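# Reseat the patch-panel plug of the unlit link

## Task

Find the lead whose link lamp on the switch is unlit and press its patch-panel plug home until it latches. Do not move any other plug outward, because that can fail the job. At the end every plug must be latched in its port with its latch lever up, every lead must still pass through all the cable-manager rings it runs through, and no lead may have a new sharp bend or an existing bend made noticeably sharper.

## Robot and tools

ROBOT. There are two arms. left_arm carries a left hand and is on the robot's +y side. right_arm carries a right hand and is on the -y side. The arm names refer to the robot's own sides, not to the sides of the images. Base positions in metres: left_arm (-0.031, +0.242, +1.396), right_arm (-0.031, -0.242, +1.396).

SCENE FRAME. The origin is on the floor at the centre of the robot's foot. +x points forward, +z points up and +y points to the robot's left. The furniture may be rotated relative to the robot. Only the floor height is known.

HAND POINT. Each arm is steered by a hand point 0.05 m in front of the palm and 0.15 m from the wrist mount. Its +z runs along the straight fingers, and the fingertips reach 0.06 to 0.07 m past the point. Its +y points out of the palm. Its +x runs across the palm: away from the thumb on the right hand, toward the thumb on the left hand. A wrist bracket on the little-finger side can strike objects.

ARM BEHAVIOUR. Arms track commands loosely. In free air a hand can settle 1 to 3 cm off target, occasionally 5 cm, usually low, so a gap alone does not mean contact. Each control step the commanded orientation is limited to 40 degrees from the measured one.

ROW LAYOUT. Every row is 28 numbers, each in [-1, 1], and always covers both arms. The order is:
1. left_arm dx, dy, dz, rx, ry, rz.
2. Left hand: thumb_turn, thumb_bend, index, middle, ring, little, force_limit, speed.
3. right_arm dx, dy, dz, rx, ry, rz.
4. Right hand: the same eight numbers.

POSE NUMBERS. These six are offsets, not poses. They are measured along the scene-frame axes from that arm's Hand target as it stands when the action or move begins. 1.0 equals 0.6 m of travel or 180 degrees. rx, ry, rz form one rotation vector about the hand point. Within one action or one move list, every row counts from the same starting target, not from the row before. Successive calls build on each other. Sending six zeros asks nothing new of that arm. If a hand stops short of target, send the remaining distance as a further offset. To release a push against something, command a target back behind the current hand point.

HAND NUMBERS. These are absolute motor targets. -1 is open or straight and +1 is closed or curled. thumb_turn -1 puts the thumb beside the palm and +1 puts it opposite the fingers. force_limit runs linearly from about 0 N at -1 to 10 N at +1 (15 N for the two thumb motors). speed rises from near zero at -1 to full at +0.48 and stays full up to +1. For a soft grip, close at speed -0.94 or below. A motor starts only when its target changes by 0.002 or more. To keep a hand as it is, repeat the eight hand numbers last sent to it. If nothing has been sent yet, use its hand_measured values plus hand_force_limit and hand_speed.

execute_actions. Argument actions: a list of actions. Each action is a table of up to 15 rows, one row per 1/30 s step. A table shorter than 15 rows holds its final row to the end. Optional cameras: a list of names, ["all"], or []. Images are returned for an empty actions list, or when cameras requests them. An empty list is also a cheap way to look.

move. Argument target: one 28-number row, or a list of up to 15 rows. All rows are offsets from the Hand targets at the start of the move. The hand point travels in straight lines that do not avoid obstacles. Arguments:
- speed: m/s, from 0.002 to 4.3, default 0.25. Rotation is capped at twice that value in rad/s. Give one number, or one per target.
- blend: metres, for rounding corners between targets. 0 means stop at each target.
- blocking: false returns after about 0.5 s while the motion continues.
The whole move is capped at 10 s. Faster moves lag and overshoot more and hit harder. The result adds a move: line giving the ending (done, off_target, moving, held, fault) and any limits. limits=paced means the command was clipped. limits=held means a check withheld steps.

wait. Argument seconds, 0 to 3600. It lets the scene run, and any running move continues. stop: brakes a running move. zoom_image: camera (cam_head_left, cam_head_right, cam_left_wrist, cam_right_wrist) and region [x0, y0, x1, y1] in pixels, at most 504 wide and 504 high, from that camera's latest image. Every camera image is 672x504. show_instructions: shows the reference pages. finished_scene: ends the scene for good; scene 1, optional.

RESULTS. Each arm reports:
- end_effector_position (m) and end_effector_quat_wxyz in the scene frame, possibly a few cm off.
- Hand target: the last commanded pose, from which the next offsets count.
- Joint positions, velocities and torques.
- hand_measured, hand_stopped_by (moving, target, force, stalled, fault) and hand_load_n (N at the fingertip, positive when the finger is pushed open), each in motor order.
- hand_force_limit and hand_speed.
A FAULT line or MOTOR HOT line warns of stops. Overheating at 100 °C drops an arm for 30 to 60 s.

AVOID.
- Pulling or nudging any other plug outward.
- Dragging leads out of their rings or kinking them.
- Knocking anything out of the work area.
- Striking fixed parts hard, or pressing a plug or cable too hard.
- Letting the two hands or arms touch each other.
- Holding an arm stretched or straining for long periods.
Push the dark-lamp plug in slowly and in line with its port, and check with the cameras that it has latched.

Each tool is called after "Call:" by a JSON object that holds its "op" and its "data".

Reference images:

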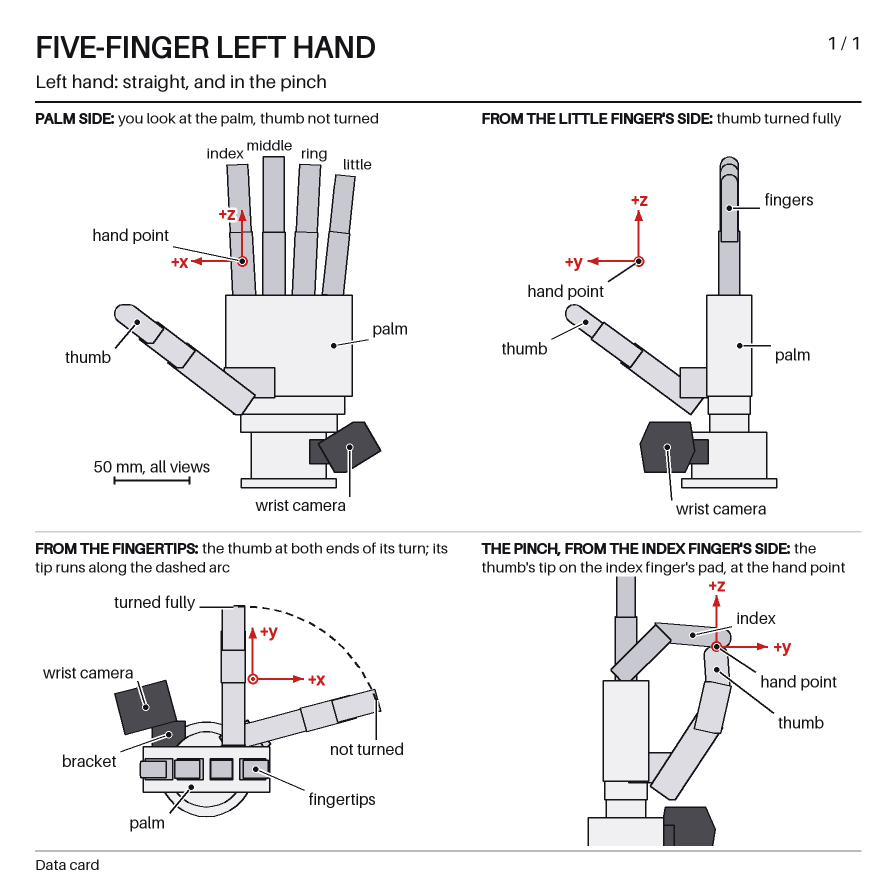

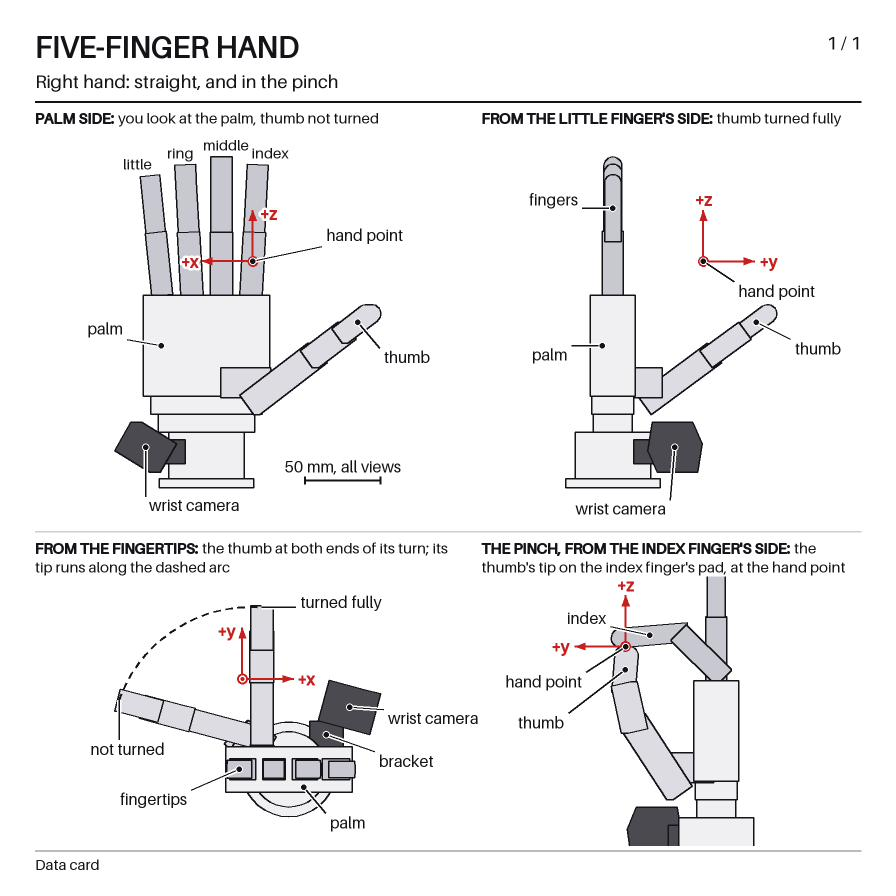

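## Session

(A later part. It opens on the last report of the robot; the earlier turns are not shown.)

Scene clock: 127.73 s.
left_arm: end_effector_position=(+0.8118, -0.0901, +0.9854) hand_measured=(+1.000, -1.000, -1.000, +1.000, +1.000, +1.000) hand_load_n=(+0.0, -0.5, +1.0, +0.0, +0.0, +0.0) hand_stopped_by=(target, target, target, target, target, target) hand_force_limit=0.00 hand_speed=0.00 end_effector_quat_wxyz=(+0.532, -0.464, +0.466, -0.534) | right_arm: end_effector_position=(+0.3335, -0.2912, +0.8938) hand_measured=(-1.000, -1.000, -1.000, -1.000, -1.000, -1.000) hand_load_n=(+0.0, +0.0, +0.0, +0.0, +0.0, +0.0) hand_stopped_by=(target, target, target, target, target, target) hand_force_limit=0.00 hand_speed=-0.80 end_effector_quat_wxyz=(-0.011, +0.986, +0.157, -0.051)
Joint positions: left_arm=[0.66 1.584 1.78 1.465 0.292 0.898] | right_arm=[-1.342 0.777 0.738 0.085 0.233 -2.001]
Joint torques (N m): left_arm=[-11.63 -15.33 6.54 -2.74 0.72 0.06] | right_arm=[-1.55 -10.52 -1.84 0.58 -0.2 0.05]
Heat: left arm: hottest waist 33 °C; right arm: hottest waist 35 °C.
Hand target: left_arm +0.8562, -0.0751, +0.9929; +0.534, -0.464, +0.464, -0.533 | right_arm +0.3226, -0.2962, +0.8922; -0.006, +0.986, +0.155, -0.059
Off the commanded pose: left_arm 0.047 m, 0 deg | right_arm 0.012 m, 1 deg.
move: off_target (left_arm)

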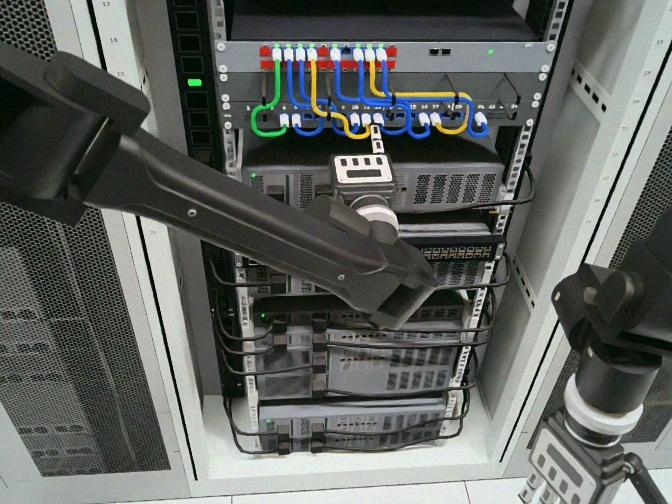

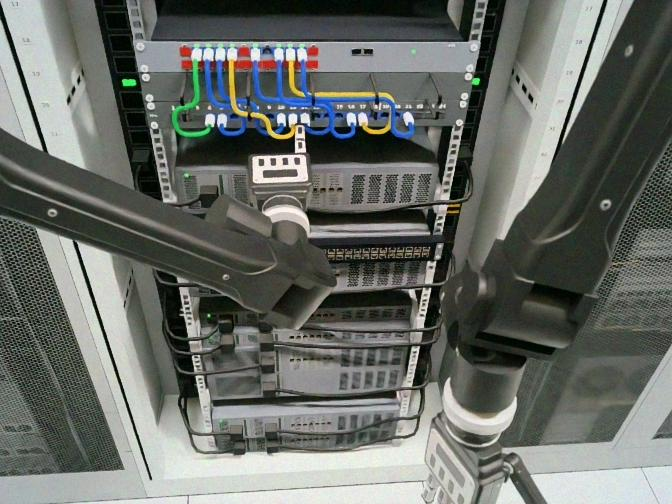

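Call:
{"op": "move", "data": {"target": [[0.025,0.005,0.008,0,0,0,1,-1,-1,1,1,1,0,0,0,0,0,0,0,0,-1,-1,-1,-1,-1,-1,0,-0.8]], "speed": 0.02, "cameras": ["cam_head_left","cam_head_right"]}}

Call:
{"op": "zoom_image", "data": {"camera": "cam_head_left", "region": [355, 110, 385, 140]}}

Call:
{"op": "zoom_image", "data": {"camera": "cam_head_right", "region": [280, 110, 310, 140]}}

Scene clock: 128.90 s.
left_arm: end_effector_position=(+0.8127, -0.0900, +0.9857) hand_measured=(+1.000, -1.000, -1.000, +1.000, +1.000, +1.000) hand_load_n=(+0.0, +0.0, +1.0, +0.0, +0.0, +0.0) hand_stopped_by=(target, target, target, target, target, target) hand_force_limit=0.00 hand_speed=0.00 end_effector_quat_wxyz=(+0.531, -0.463, +0.466, -0.535) | right_arm: end_effector_position=(+0.3335, -0.2912, +0.8938) hand_measured=(-1.000, -1.000, -1.000, -1.000, -1.000, -1.000) hand_load_n=(+0.0, +0.0, +0.0, +0.0, +0.5, +0.0) hand_stopped_by=(target, target, target, target, target, target) hand_force_limit=0.00 hand_speed=-0.80 end_effector_quat_wxyz=(-0.011, +0.986, +0.157, -0.051)
Joint positions: left_arm=[0.66 1.582 1.78 1.461 0.293 0.898] | right_arm=[-1.342 0.777 0.738 0.085 0.233 -2.001]
Joint torques (N m): left_arm=[-12.16 -16.5 7.61 -3.84 0.69 0.11] | right_arm=[-1.67 -10.58 -1.87 0.59 -0.2 0.04]
Heat: left arm: hottest waist 33 °C; right arm: hottest waist 35 °C.
Hand target: left_arm +0.8711, -0.0722, +0.9976; +0.534, -0.464, +0.464, -0.533 | right_arm +0.3226, -0.2962, +0.8922; -0.006, +0.986, +0.155, -0.059
Off the commanded pose: left_arm 0.062 m, 0 deg | right_arm 0.012 m, 1 deg.
move: off_target (left_arm)

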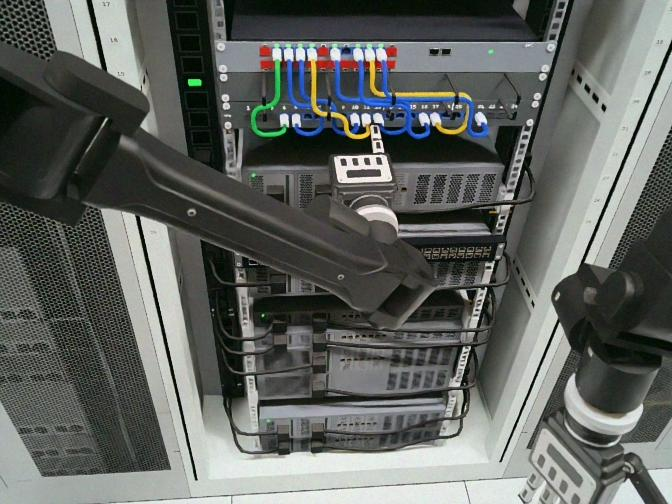

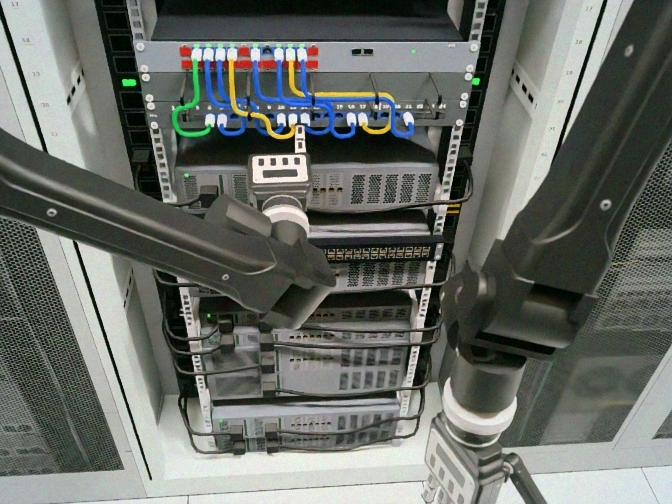

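Scaled by 16.800 from the camera's image (finer frame: 960x720).

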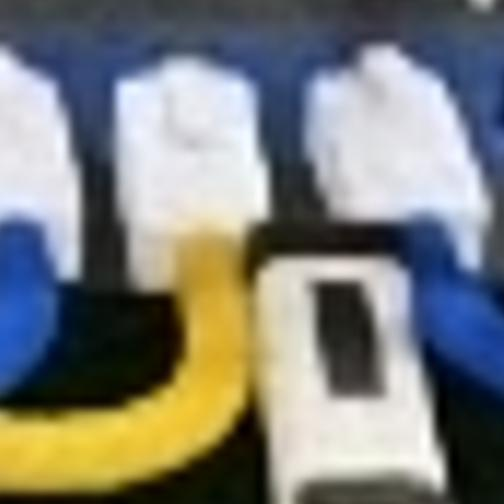

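Scaled by 16.800 from the camera's image (finer frame: 960x720).

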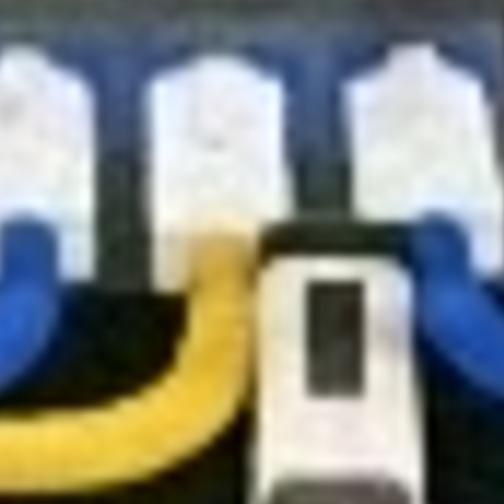

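Call:
{"op": "move", "data": {"target": [[0.025,0.0,0.005,0,0,0,1,-1,-1,1,1,1,0,0,0,0,0,0,0,0,-1,-1,-1,-1,-1,-1,0,-0.8]], "speed": 0.02, "cameras": ["cam_head_left","cam_head_right"]}}

Call:
{"op": "zoom_image", "data": {"camera": "cam_head_left", "region": [355, 110, 385, 140]}}

Call:
{"op": "zoom_image", "data": {"camera": "cam_head_right", "region": [280, 110, 310, 140]}}

Scene clock: 130.30 s.
left_arm: end_effector_position=(+0.8135, -0.0897, +0.9860) hand_measured=(+1.000, -1.000, -1.000, +1.000, +1.000, +1.000) hand_load_n=(+0.0, +0.0, +1.0, +0.0, +0.0, +0.0) hand_stopped_by=(target, target, target, target, target, target) hand_force_limit=0.00 hand_speed=0.00 end_effector_quat_wxyz=(+0.531, -0.463, +0.466, -0.535) | right_arm: end_effector_position=(+0.3335, -0.2912, +0.8938) hand_measured=(-1.000, -1.000, -1.000, -1.000, -1.000, -1.000) hand_load_n=(+0.0, +0.0, +0.0, +0.0, +0.0, +0.0) hand_stopped_by=(target, target, target, target, target, target) hand_force_limit=0.00 hand_speed=-0.80 end_effector_quat_wxyz=(-0.011, +0.986, +0.157, -0.051)
Joint positions: left_arm=[0.66 1.58 1.78 1.458 0.294 0.898] | right_arm=[-1.342 0.777 0.738 0.085 0.233 -2.001]
Joint torques (N m): left_arm=[-13.57 -17.08 9.17 -4.81 0.69 0.19] | right_arm=[-1.73 -10.46 -1.85 0.57 -0.21 0.05]
Heat: left arm: hottest waist 33 °C; right arm: hottest waist 35 °C.
Hand target: left_arm +0.8861, -0.0722, +1.0006; +0.534, -0.464, +0.464, -0.533 | right_arm +0.3226, -0.2962, +0.8922; -0.006, +0.986, +0.155, -0.059
Off the commanded pose: left_arm 0.076 m, 0 deg | right_arm 0.012 m, 1 deg.
move: off_target (left_arm)

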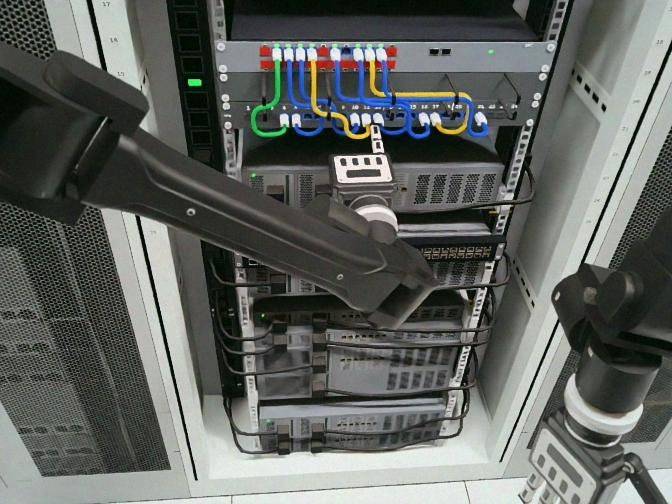

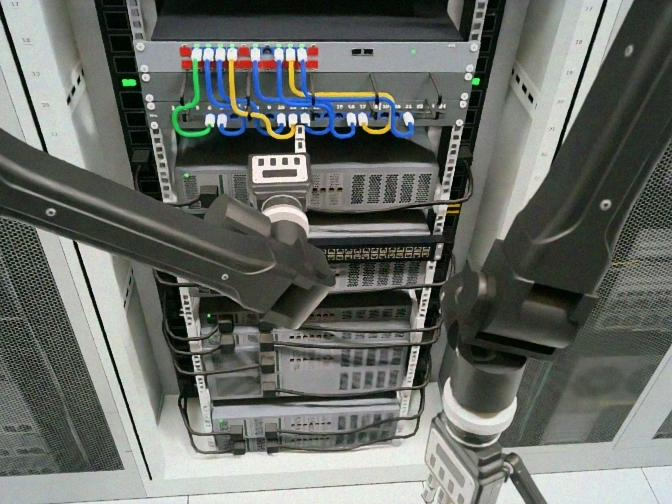

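Scaled by 16.800 from the camera's image (finer frame: 960x720).

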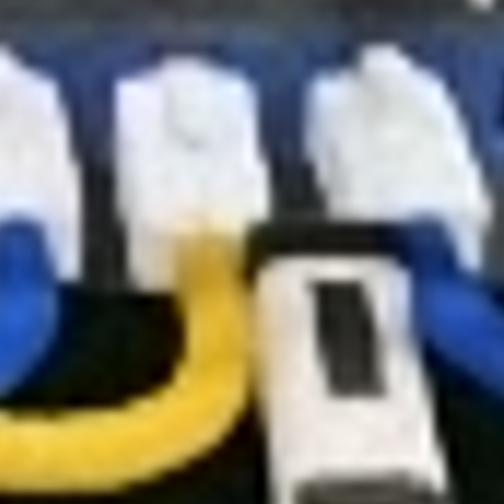

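Scaled by 16.800 from the camera's image (finer frame: 960x720).

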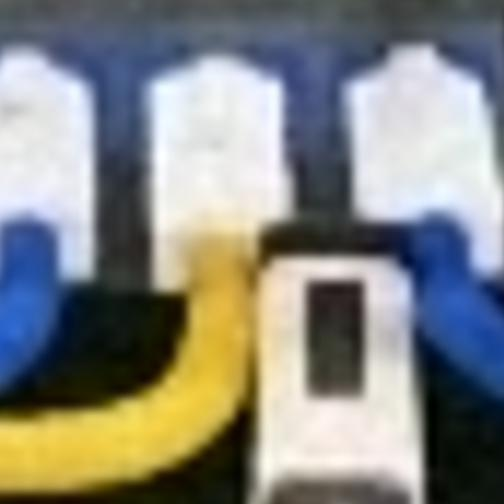

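Call:
{"op": "move", "data": {"target": [[-0.13,-0.016,-0.02,0,0,0,1,-1,-1,1,1,1,0,0,0,0,0,0,0,0,-1,-1,-1,-1,-1,-1,0,-0.8]], "speed": 0.05, "cameras": ["cam_head_left","cam_head_right"]}}

Call:
{"op": "zoom_image", "data": {"camera": "cam_head_left", "region": [355, 110, 385, 140]}}

Scene clock: 135.03 s.
left_arm: end_effector_position=(+0.8071, -0.0893, +0.9856) hand_measured=(+1.000, -1.000, -1.000, +1.000, +1.000, +1.000) hand_load_n=(+0.0, +0.0, +0.0, -0.5, +0.0, +0.0) hand_stopped_by=(target, target, target, target, target, target) hand_force_limit=0.00 hand_speed=0.00 end_effector_quat_wxyz=(+0.528, -0.463, +0.469, -0.535) | right_arm: end_effector_position=(+0.3335, -0.2912, +0.8938) hand_measured=(-1.000, -1.000, -1.000, -1.000, -1.000, -1.000) hand_load_n=(+0.0, +0.0, +0.0, +0.0, +0.0, +0.0) hand_stopped_by=(target, target, target, target, target, target) hand_force_limit=0.00 hand_speed=-0.80 end_effector_quat_wxyz=(-0.011, +0.986, +0.157, -0.051)
Joint positions: left_arm=[0.663 1.572 1.754 1.469 0.293 0.896] | right_arm=[-1.342 0.777 0.738 0.085 0.233 -2.001]
Joint torques (N m): left_arm=[-10.05 -13.57 0.34 1.52 0.57 -0.08] | right_arm=[-1.67 -10.58 -1.84 0.55 -0.2 0.06]
Heat: left arm: hottest waist 33 °C; right arm: hottest waist 35 °C.
Hand target: left_arm +0.8081, -0.0818, +0.9886; +0.534, -0.464, +0.464, -0.533 | right_arm +0.3226, -0.2962, +0.8922; -0.006, +0.986, +0.155, -0.059
Off the commanded pose: left_arm 0.008 m, 1 deg | right_arm 0.012 m, 1 deg.
move: done

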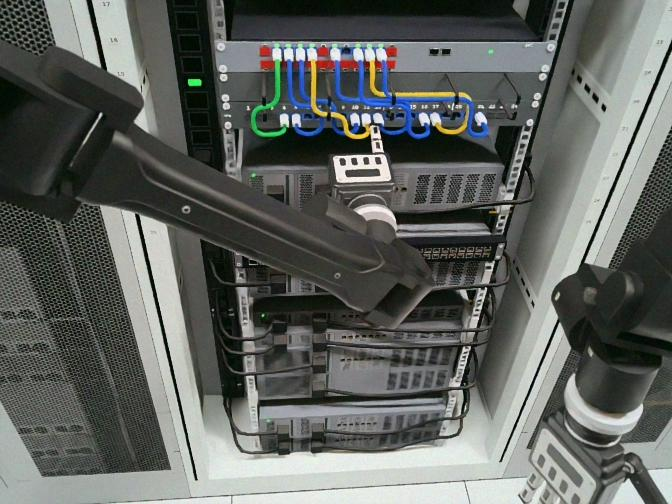

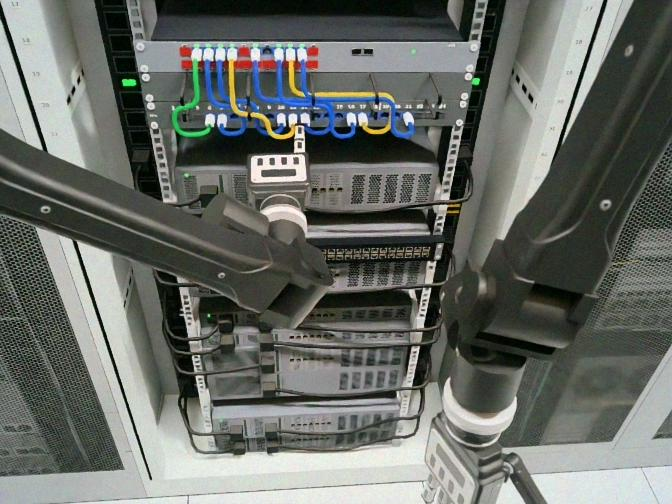

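Scaled by 16.800 from the camera's image (finer frame: 960x720).

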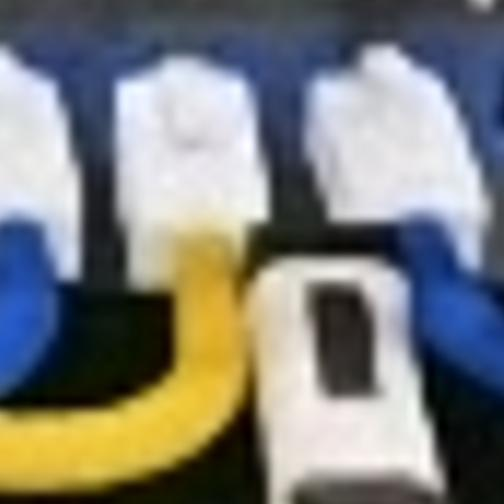

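Call:
{"op": "move", "data": {"target": [[-0.06,-0.004,0.0,0,0,0,1,-1,-1,1,1,1,0,0,0,0,0,0,0,0,-1,-1,-1,-1,-1,-1,0,-0.8]], "speed": 0.05, "cameras": ["cam_head_left","cam_head_right"]}}

Call:
{"op": "zoom_image", "data": {"camera": "cam_head_left", "region": [340, 100, 400, 160]}}

Call:
{"op": "zoom_image", "data": {"camera": "cam_head_left", "region": [355, 110, 385, 140]}}

Call:
{"op": "zoom_image", "data": {"camera": "cam_head_right", "region": [280, 110, 310, 140]}}

Scene clock: 136.43 s.
left_arm: end_effector_position=(+0.7700, -0.0968, +0.9879) hand_measured=(+1.000, -1.000, -1.000, +1.000, +1.000, +1.000) hand_load_n=(+0.0, +0.0, +0.0, +0.0, +0.0, +0.0) hand_stopped_by=(target, target, target, target, target, target) hand_force_limit=0.00 hand_speed=0.00 end_effector_quat_wxyz=(+0.525, -0.465, +0.470, -0.536) | right_arm: end_effector_position=(+0.3335, -0.2912, +0.8938) hand_measured=(-1.000, -1.000, -1.000, -1.000, -1.000, -1.000) hand_load_n=(+0.0, +0.0, +0.0, +0.0, +0.0, +0.0) hand_stopped_by=(target, target, target, target, target, target) hand_force_limit=0.00 hand_speed=-0.80 end_effector_quat_wxyz=(-0.011, +0.986, +0.157, -0.051)
Joint positions: left_arm=[0.663 1.567 1.65 1.563 0.291 0.894] | right_arm=[-1.342 0.777 0.738 0.085 0.233 -2.001]
Joint torques (N m): left_arm=[-9.64 -13.51 -0.14 2.03 0.64 -0.13] | right_arm=[-1.79 -10.58 -1.81 0.55 -0.2 0.03]
Heat: left arm: hottest waist 33 °C; right arm: hottest waist 35 °C.
Hand target: left_arm +0.7722, -0.0841, +0.9887; +0.534, -0.464, +0.464, -0.533 | right_arm +0.3226, -0.2962, +0.8922; -0.006, +0.986, +0.155, -0.059
Off the commanded pose: left_arm 0.013 m, 1 deg | right_arm 0.012 m, 1 deg.
move: off_target (left_arm)

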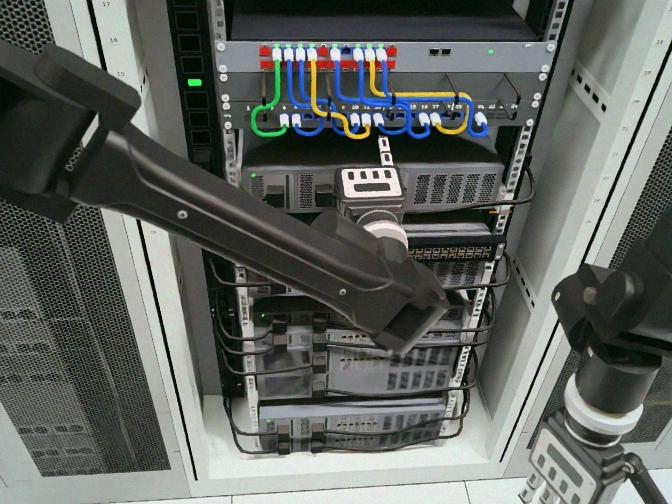

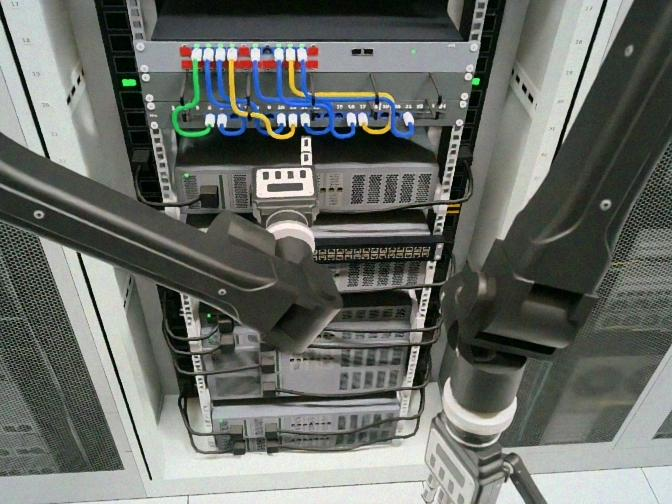

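Scaled by 8.400 from the camera's image (finer frame: 960x720).

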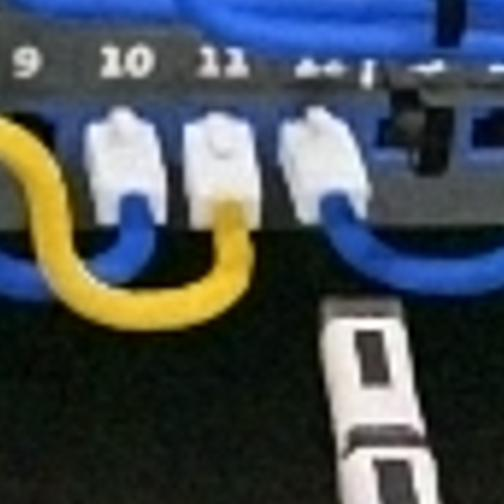

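Scaled by 16.800 from the camera's image (finer frame: 960x720).

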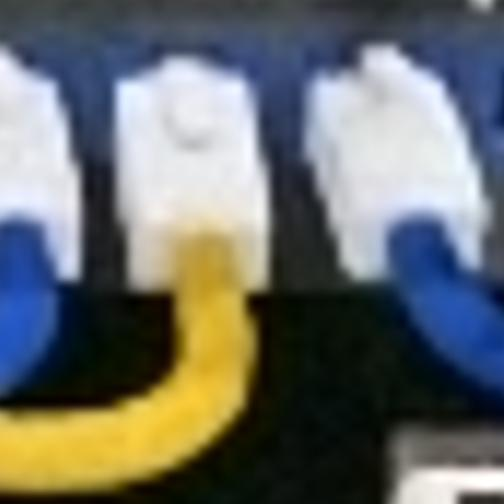

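Scaled by 16.800 from the camera's image (finer frame: 960x720).

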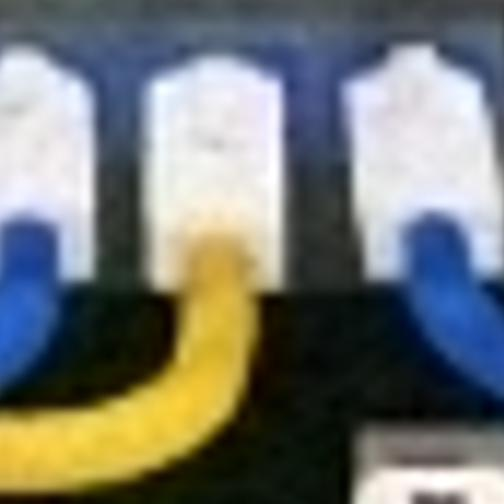

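Call:
{"op": "move", "data": {"target": [[-0.02,0.019,0.0,0,0,-0.0667,1,-1,-1,1,1,1,0,0,0,0,0,0,0,0,-1,-1,-1,-1,-1,-1,0,-0.8]], "speed": 0.08, "cameras": ["cam_head_left","cam_head_right"]}}

Call:
{"op": "zoom_image", "data": {"camera": "cam_head_left", "region": [340, 100, 400, 160]}}

Call:
{"op": "zoom_image", "data": {"camera": "cam_head_right", "region": [270, 100, 330, 160]}}

Scene clock: 138.57 s.
left_arm: end_effector_position=(+0.7601, -0.0768, +0.9919) hand_measured=(+1.000, -1.000, -1.000, +1.000, +1.000, +1.000) hand_load_n=(+0.0, +0.0, +0.0, +0.0, +0.0, +0.0) hand_stopped_by=(target, target, target, target, target, target) hand_force_limit=0.00 hand_speed=0.00 end_effector_quat_wxyz=(+0.481, -0.413, +0.507, -0.584) | right_arm: end_effector_position=(+0.3335, -0.2912, +0.8938) hand_measured=(-1.000, -1.000, -1.000, -1.000, -1.000, -1.000) hand_load_n=(+0.0, +0.0, +0.0, +0.0, +0.0, +0.0) hand_stopped_by=(target, target, target, target, target, target) hand_force_limit=0.00 hand_speed=-0.80 end_effector_quat_wxyz=(-0.011, +0.986, +0.157, -0.051)
Joint positions: left_arm=[0.742 1.435 1.515 1.461 0.422 0.841] | right_arm=[-1.342 0.777 0.738 0.085 0.233 -2.001]
Joint torques (N m): left_arm=[-7.3 -14.15 0.16 0.59 0.78 -0.17] | right_arm=[-1.61 -10.64 -1.83 0.58 -0.2 0.05]
Heat: left arm: hottest waist 33 °C; right arm: hottest waist 35 °C.
Hand target: left_arm +0.7602, -0.0725, +0.9887; +0.475, -0.413, +0.510, -0.586 | right_arm +0.3226, -0.2962, +0.8922; -0.006, +0.986, +0.155, -0.059
Off the commanded pose: left_arm 0.005 m, 1 deg | right_arm 0.012 m, 1 deg.
move: done

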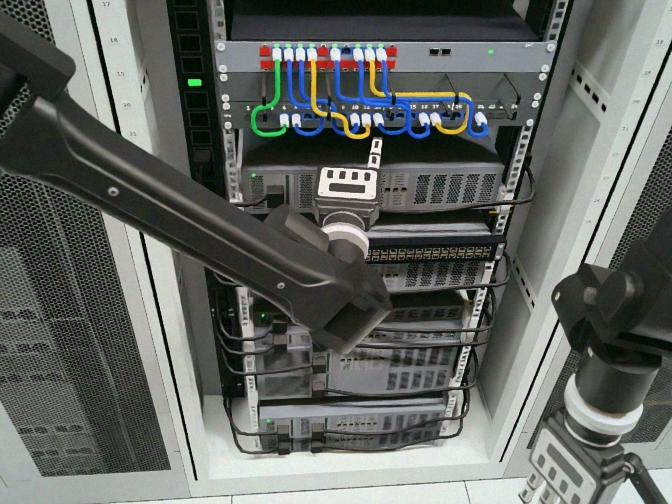

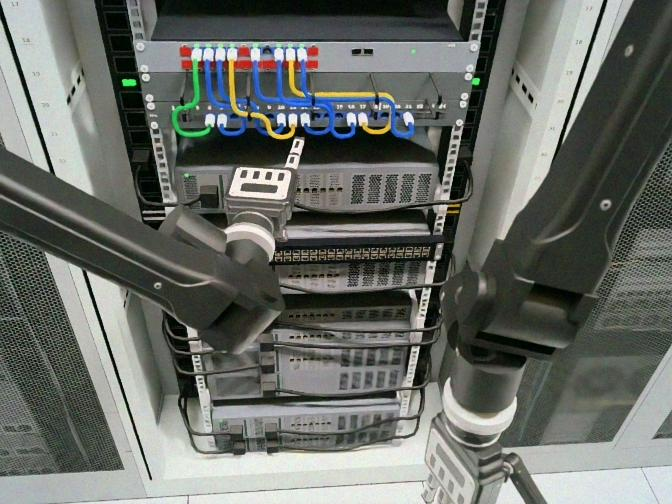

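Scaled by 8.400 from the camera's image (finer frame: 960x720).

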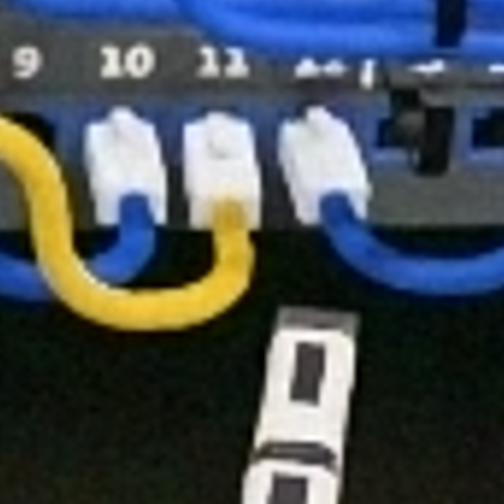

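Scaled by 8.400 from the camera's image (finer frame: 960x720).

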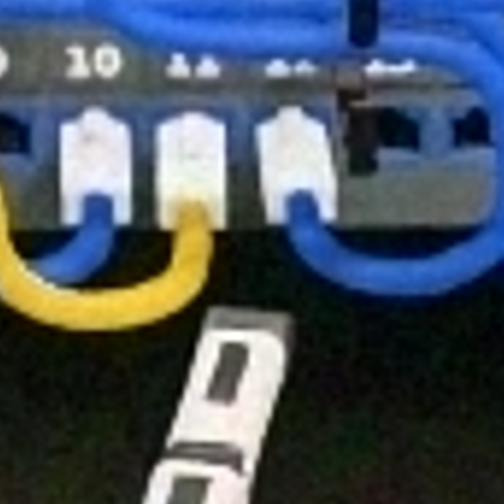

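Call:
{"op": "move", "data": {"target": [[0.045,-0.003,-0.006,0,0,0,1,-1,-1,1,1,1,0,0,0,0,0,0,0,0,-1,-1,-1,-1,-1,-1,0,-0.8]], "speed": 0.05, "cameras": ["cam_head_left","cam_head_right"]}}

Call:
{"op": "zoom_image", "data": {"camera": "cam_head_left", "region": [350, 110, 390, 150]}}

Call:
{"op": "zoom_image", "data": {"camera": "cam_head_right", "region": [275, 110, 315, 150]}}

Scene clock: 139.87 s.
left_arm: end_effector_position=(+0.7859, -0.0731, +0.9895) hand_measured=(+1.000, -1.000, -1.000, +1.000, +1.000, +1.000) hand_load_n=(+0.0, +0.0, +0.0, +0.0, +0.0, +0.5) hand_stopped_by=(target, target, target, target, target, target) hand_force_limit=0.00 hand_speed=0.00 end_effector_quat_wxyz=(+0.479, -0.412, +0.508, -0.585) | right_arm: end_effector_position=(+0.3335, -0.2912, +0.8938) hand_measured=(-1.000, -1.000, -1.000, -1.000, -1.000, -1.000) hand_load_n=(+0.0, +0.0, +0.0, +0.0, +0.0, +0.0) hand_stopped_by=(target, target, target, target, target, target) hand_force_limit=0.00 hand_speed=-0.80 end_effector_quat_wxyz=(-0.011, +0.986, +0.157, -0.051)
Joint positions: left_arm=[0.742 1.435 1.585 1.386 0.424 0.84] | right_arm=[-1.342 0.777 0.738 0.085 0.233 -2.001]
Joint torques (N m): left_arm=[-8.82 -13.51 1.98 0.68 0.68 -0.08] | right_arm=[-1.61 -10.58 -1.84 0.53 -0.19 0.04]
Heat: left arm: hottest waist 33 °C; right arm: hottest waist 35 °C.
Hand target: left_arm +0.7872, -0.0744, +0.9851; +0.475, -0.413, +0.510, -0.586 | right_arm +0.3226, -0.2962, +0.8922; -0.006, +0.986, +0.155, -0.059
Off the commanded pose: left_arm 0.005 m, 0 deg | right_arm 0.012 m, 1 deg.
move: done

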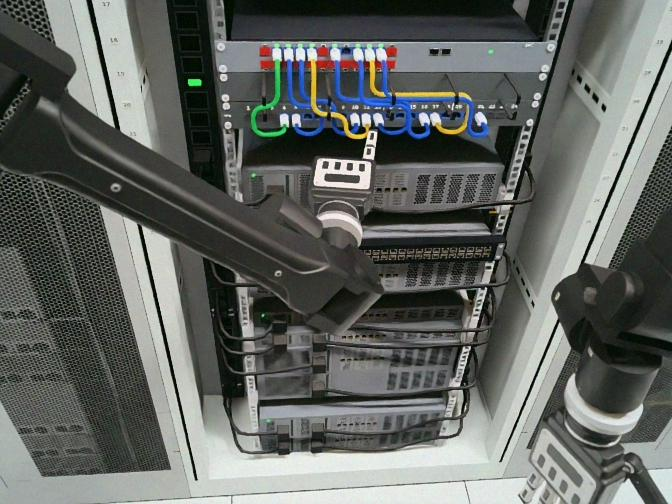

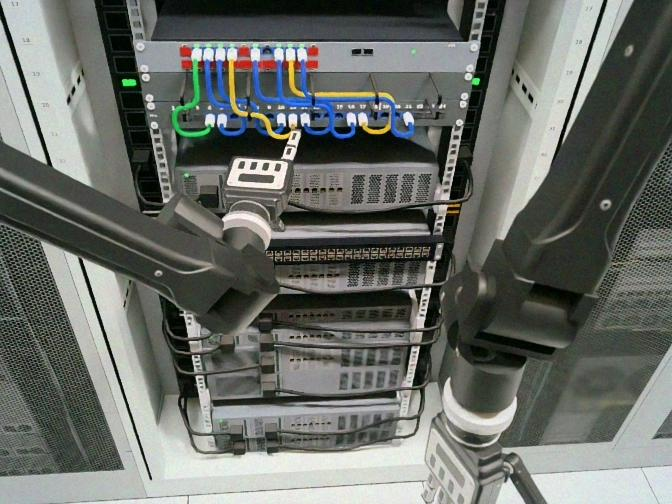

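Scaled by 12.600 from the camera's image (finer frame: 960x720).

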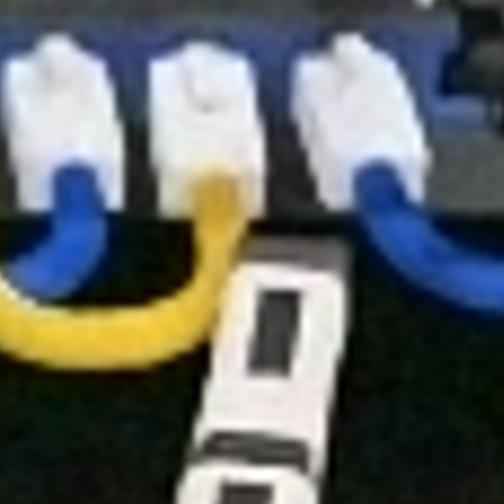

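Scaled by 12.600 from the camera's image (finer frame: 960x720).

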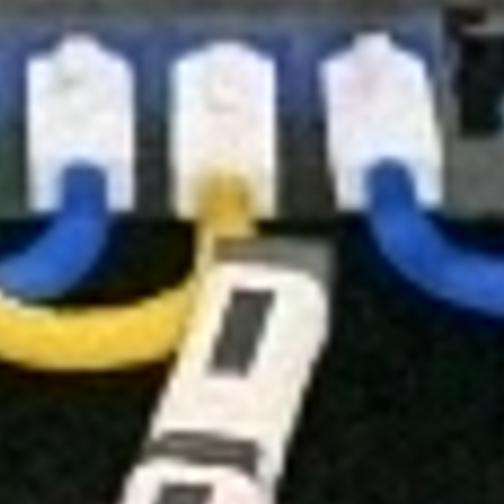

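Call:
{"op": "move", "data": {"target": [[0.0,-0.012,-0.004,0,0,0,1,-1,-1,1,1,1,0,0,0,0,0,0,0,0,-1,-1,-1,-1,-1,-1,0,-0.8]], "speed": 0.03, "cameras": ["cam_head_left","cam_head_right"]}}

Call:
{"op": "zoom_image", "data": {"camera": "cam_head_left", "region": [350, 110, 390, 150]}}

Call:
{"op": "zoom_image", "data": {"camera": "cam_head_right", "region": [275, 110, 315, 150]}}

Scene clock: 140.70 s.
left_arm: end_effector_position=(+0.7882, -0.0754, +0.9868) hand_measured=(+1.000, -1.000, -1.000, +1.000, +1.000, +1.000) hand_load_n=(+0.0, +0.0, +0.0, +0.0, +0.0, +0.0) hand_stopped_by=(target, target, target, target, target, target) hand_force_limit=0.00 hand_speed=0.00 end_effector_quat_wxyz=(+0.481, -0.412, +0.507, -0.585) | right_arm: end_effector_position=(+0.3335, -0.2912, +0.8938) hand_measured=(-1.000, -1.000, -1.000, -1.000, -1.000, -1.000) hand_load_n=(+0.0, +0.0, +0.0, +0.0, +0.5, +0.0) hand_stopped_by=(target, target, target, target, target, target) hand_force_limit=0.00 hand_speed=-0.80 end_effector_quat_wxyz=(-0.011, +0.986, +0.157, -0.051)
Joint positions: left_arm=[0.742 1.448 1.604 1.384 0.424 0.84] | right_arm=[-1.342 0.777 0.738 0.085 0.233 -2.001]
Joint torques (N m): left_arm=[-8.94 -13.74 1.8 0.46 0.64 0.01] | right_arm=[-1.67 -10.7 -1.87 0.55 -0.19 0.04]
Heat: left arm: hottest waist 33 °C; right arm: hottest waist 35 °C.
Hand target: left_arm +0.7871, -0.0817, +0.9825; +0.475, -0.413, +0.510, -0.586 | right_arm +0.3226, -0.2962, +0.8922; -0.006, +0.986, +0.155, -0.059
Off the commanded pose: left_arm 0.007 m, 1 deg | right_arm 0.012 m, 1 deg.
move: done

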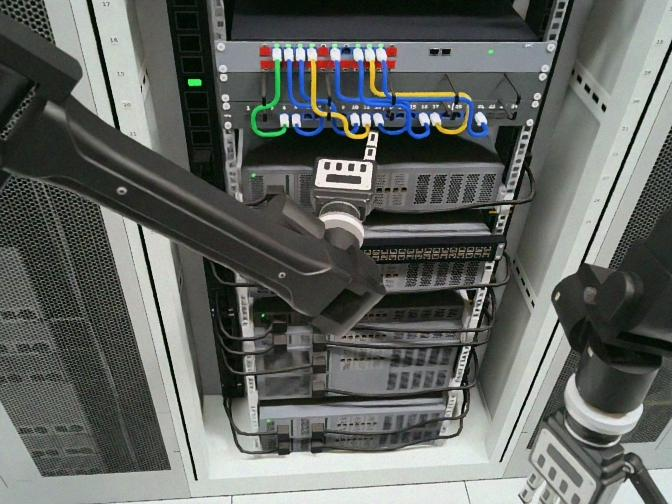

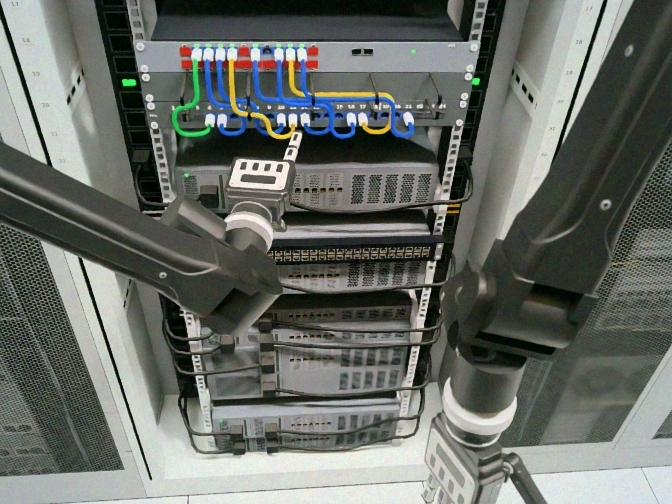

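Scaled by 12.600 from the camera's image (finer frame: 960x720).

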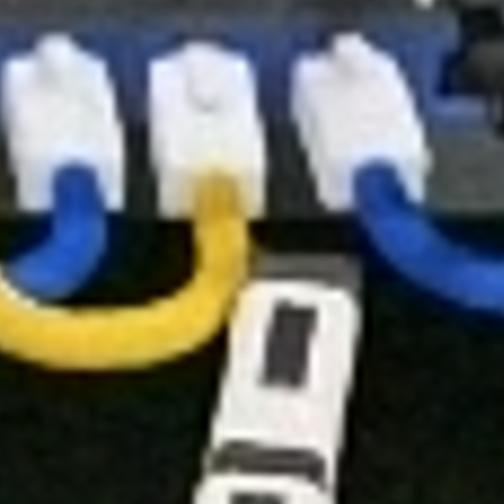

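Scaled by 12.600 from the camera's image (finer frame: 960x720).

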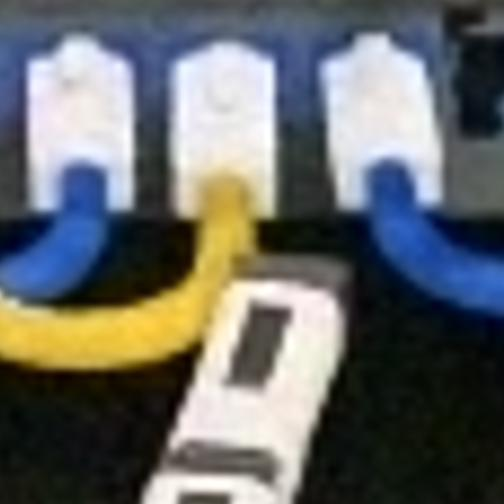

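Call:
{"op": "move", "data": {"target": [[0.028,-0.001,0.003,0,0,0,1,-1,-1,1,1,1,0,0,0,0,0,0,0,0,-1,-1,-1,-1,-1,-1,0,-0.8]], "speed": 0.04, "cameras": ["cam_head_left","cam_head_right"]}}

Call:
{"op": "zoom_image", "data": {"camera": "cam_head_left", "region": [350, 110, 390, 150]}}

Call:
{"op": "zoom_image", "data": {"camera": "cam_head_right", "region": [275, 110, 315, 150]}}

Scene clock: 141.80 s.
left_arm: end_effector_position=(+0.7997, -0.0780, +0.9819) hand_measured=(+1.000, -1.000, -1.000, +1.000, +1.000, +1.000) hand_load_n=(+0.0, +0.0, +0.0, +0.0, +0.0, -0.5) hand_stopped_by=(target, target, target, target, target, target) hand_force_limit=0.00 hand_speed=0.00 end_effector_quat_wxyz=(+0.474, -0.413, +0.511, -0.587) | right_arm: end_effector_position=(+0.3335, -0.2912, +0.8938) hand_measured=(-1.000, -1.000, -1.000, -1.000, -1.000, -1.000) hand_load_n=(+0.0, +0.0, +0.0, +0.0, -0.5, +0.0) hand_stopped_by=(target, target, target, target, target, target) hand_force_limit=0.00 hand_speed=-0.80 end_effector_quat_wxyz=(-0.011, +0.986, +0.157, -0.051)
Joint positions: left_arm=[0.742 1.455 1.647 1.333 0.424 0.84] | right_arm=[-1.342 0.777 0.738 0.085 0.233 -2.001]
Joint torques (N m): left_arm=[-10.4 -14.15 2.3 0.69 0.63 0.1] | right_arm=[-1.79 -10.58 -1.81 0.57 -0.21 0.05]
Heat: left arm: hottest waist 33 °C; right arm: hottest waist 35 °C.
Hand target: left_arm +0.8039, -0.0824, +0.9844; +0.475, -0.413, +0.510, -0.586 | right_arm +0.3226, -0.2962, +0.8922; -0.006, +0.986, +0.155, -0.059
Off the commanded pose: left_arm 0.006 m, 0 deg | right_arm 0.012 m, 1 deg.
move: done

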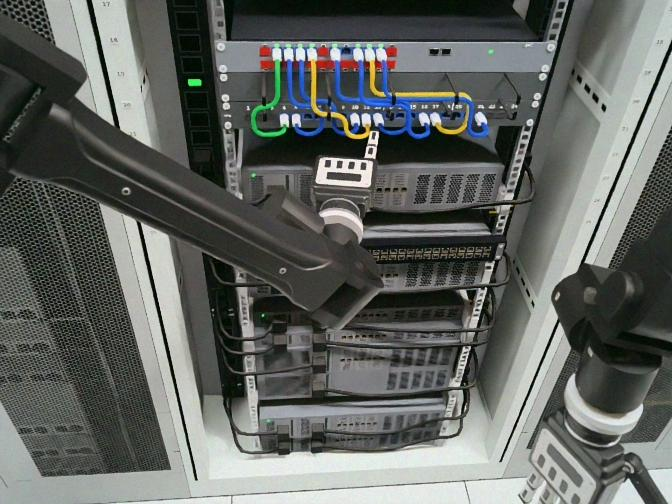

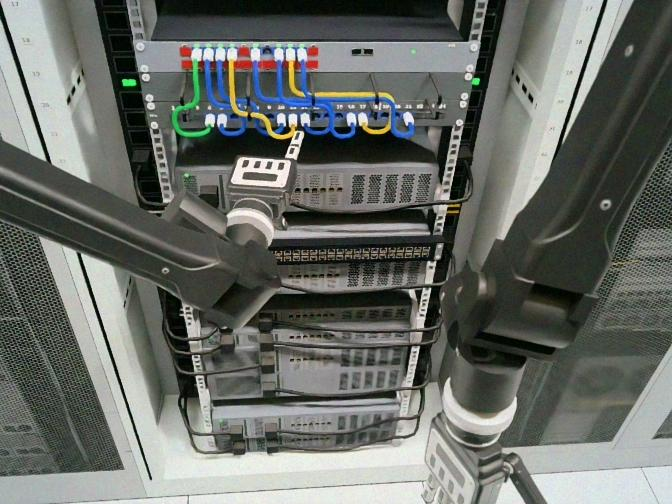

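Scaled by 12.600 from the camera's image (finer frame: 960x720).

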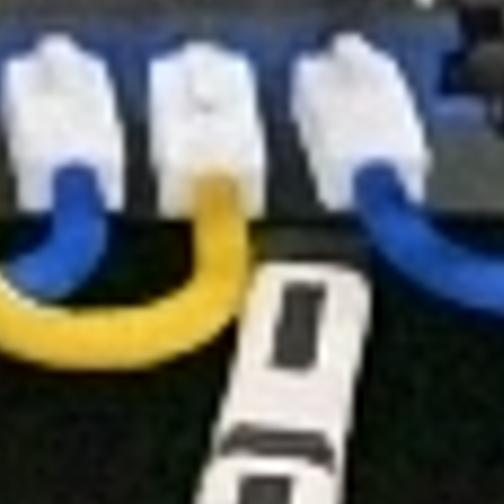

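Scaled by 12.600 from the camera's image (finer frame: 960x720).

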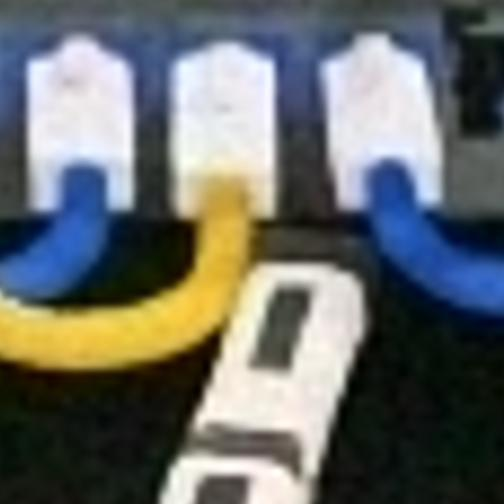

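Call:
{"op": "move", "data": {"target": [[-0.006,0.006,0.008,0,0,0,1,-1,-1,1,1,1,0,0,0,0,0,0,0,0,-1,-1,-1,-1,-1,-1,0,-0.8]], "speed": 0.03, "cameras": []}}

Scene clock: 142.57 s.
left_arm: end_effector_position=(+0.7960, -0.0804, +0.9806) hand_measured=(+1.000, -1.000, -1.000, +1.000, +1.000, +1.000) hand_load_n=(+0.0, +0.0, +0.0, +0.0, +0.0, +0.0) hand_stopped_by=(target, target, target, target, target, target) hand_force_limit=0.00 hand_speed=0.00 end_effector_quat_wxyz=(+0.470, -0.413, +0.513, -0.587) | right_arm: end_effector_position=(+0.3335, -0.2912, +0.8938) hand_measured=(-1.000, -1.000, -1.000, -1.000, -1.000, -1.000) hand_load_n=(+0.0, +0.0, +0.0, +0.0, +0.0, +0.0) hand_stopped_by=(target, target, target, target, target, target) hand_force_limit=0.00 hand_speed=-0.80 end_effector_quat_wxyz=(-0.011, +0.986, +0.157, -0.051)
Joint positions: left_arm=[0.742 1.455 1.639 1.333 0.424 0.841] | right_arm=[-1.342 0.777 0.738 0.085 0.233 -2.001]
Joint torques (N m): left_arm=[-10.34 -15.56 0.7 1.11 0.63 0.1] | right_arm=[-1.79 -10.64 -1.84 0.58 -0.19 0.06]
Heat: left arm: hottest waist 33 °C; right arm: hottest waist 35 °C.
Hand target: left_arm +0.8003, -0.0787, +0.9892; +0.475, -0.413, +0.510, -0.586 | right_arm +0.3226, -0.2962, +0.8922; -0.006, +0.986, +0.155, -0.059
Off the commanded pose: left_arm 0.010 m, 1 deg | right_arm 0.012 m, 1 deg.
move: done

Call:
{"op": "move", "data": {"target": [[0.0,0.008,0.012,0,0,0,1,-1,-1,1,1,1,0,0,0,0,0,0,0,0,-1,-1,-1,-1,-1,-1,0,-0.8]], "speed": 0.03, "cameras": []}}

Scene clock: 143.47 s.
left_arm: end_effector_position=(+0.7947, -0.0768, +0.9864) hand_measured=(+1.000, -1.000, -1.000, +1.000, +1.000, +1.000) hand_load_n=(+0.0, +0.0, +0.0, +0.0, +0.0, +0.0) hand_stopped_by=(target, target, target, target, target, target) hand_force_limit=0.00 hand_speed=0.00 end_effector_quat_wxyz=(+0.469, -0.413, +0.514, -0.587) | right_arm: end_effector_position=(+0.3335, -0.2912, +0.8938) hand_measured=(-1.000, -1.000, -1.000, -1.000, -1.000, -1.000) hand_load_n=(+0.0, -0.5, +0.0, -0.5, +0.0, +0.0) hand_stopped_by=(target, target, target, target, target, target) hand_force_limit=0.00 hand_speed=-0.80 end_effector_quat_wxyz=(-0.011, +0.986, +0.157, -0.051)
Joint positions: left_arm=[0.738 1.435 1.614 1.333 0.424 0.847] | right_arm=[-1.342 0.777 0.738 0.085 0.233 -2.001]
Joint torques (N m): left_arm=[-10.23 -15.44 0.5 1.24 0.59 0.12] | right_arm=[-1.61 -10.58 -1.83 0.55 -0.19 0.05]
Heat: left arm: hottest waist 33 °C; right arm: hottest waist 35 °C.
Hand target: left_arm +0.8004, -0.0738, +0.9964; +0.475, -0.413, +0.510, -0.586 | right_arm +0.3226, -0.2962, +0.8922; -0.006, +0.986, +0.155, -0.059
Off the commanded pose: left_arm 0.012 m, 1 deg | right_arm 0.012 m, 1 deg.
move: off_target (left_arm)


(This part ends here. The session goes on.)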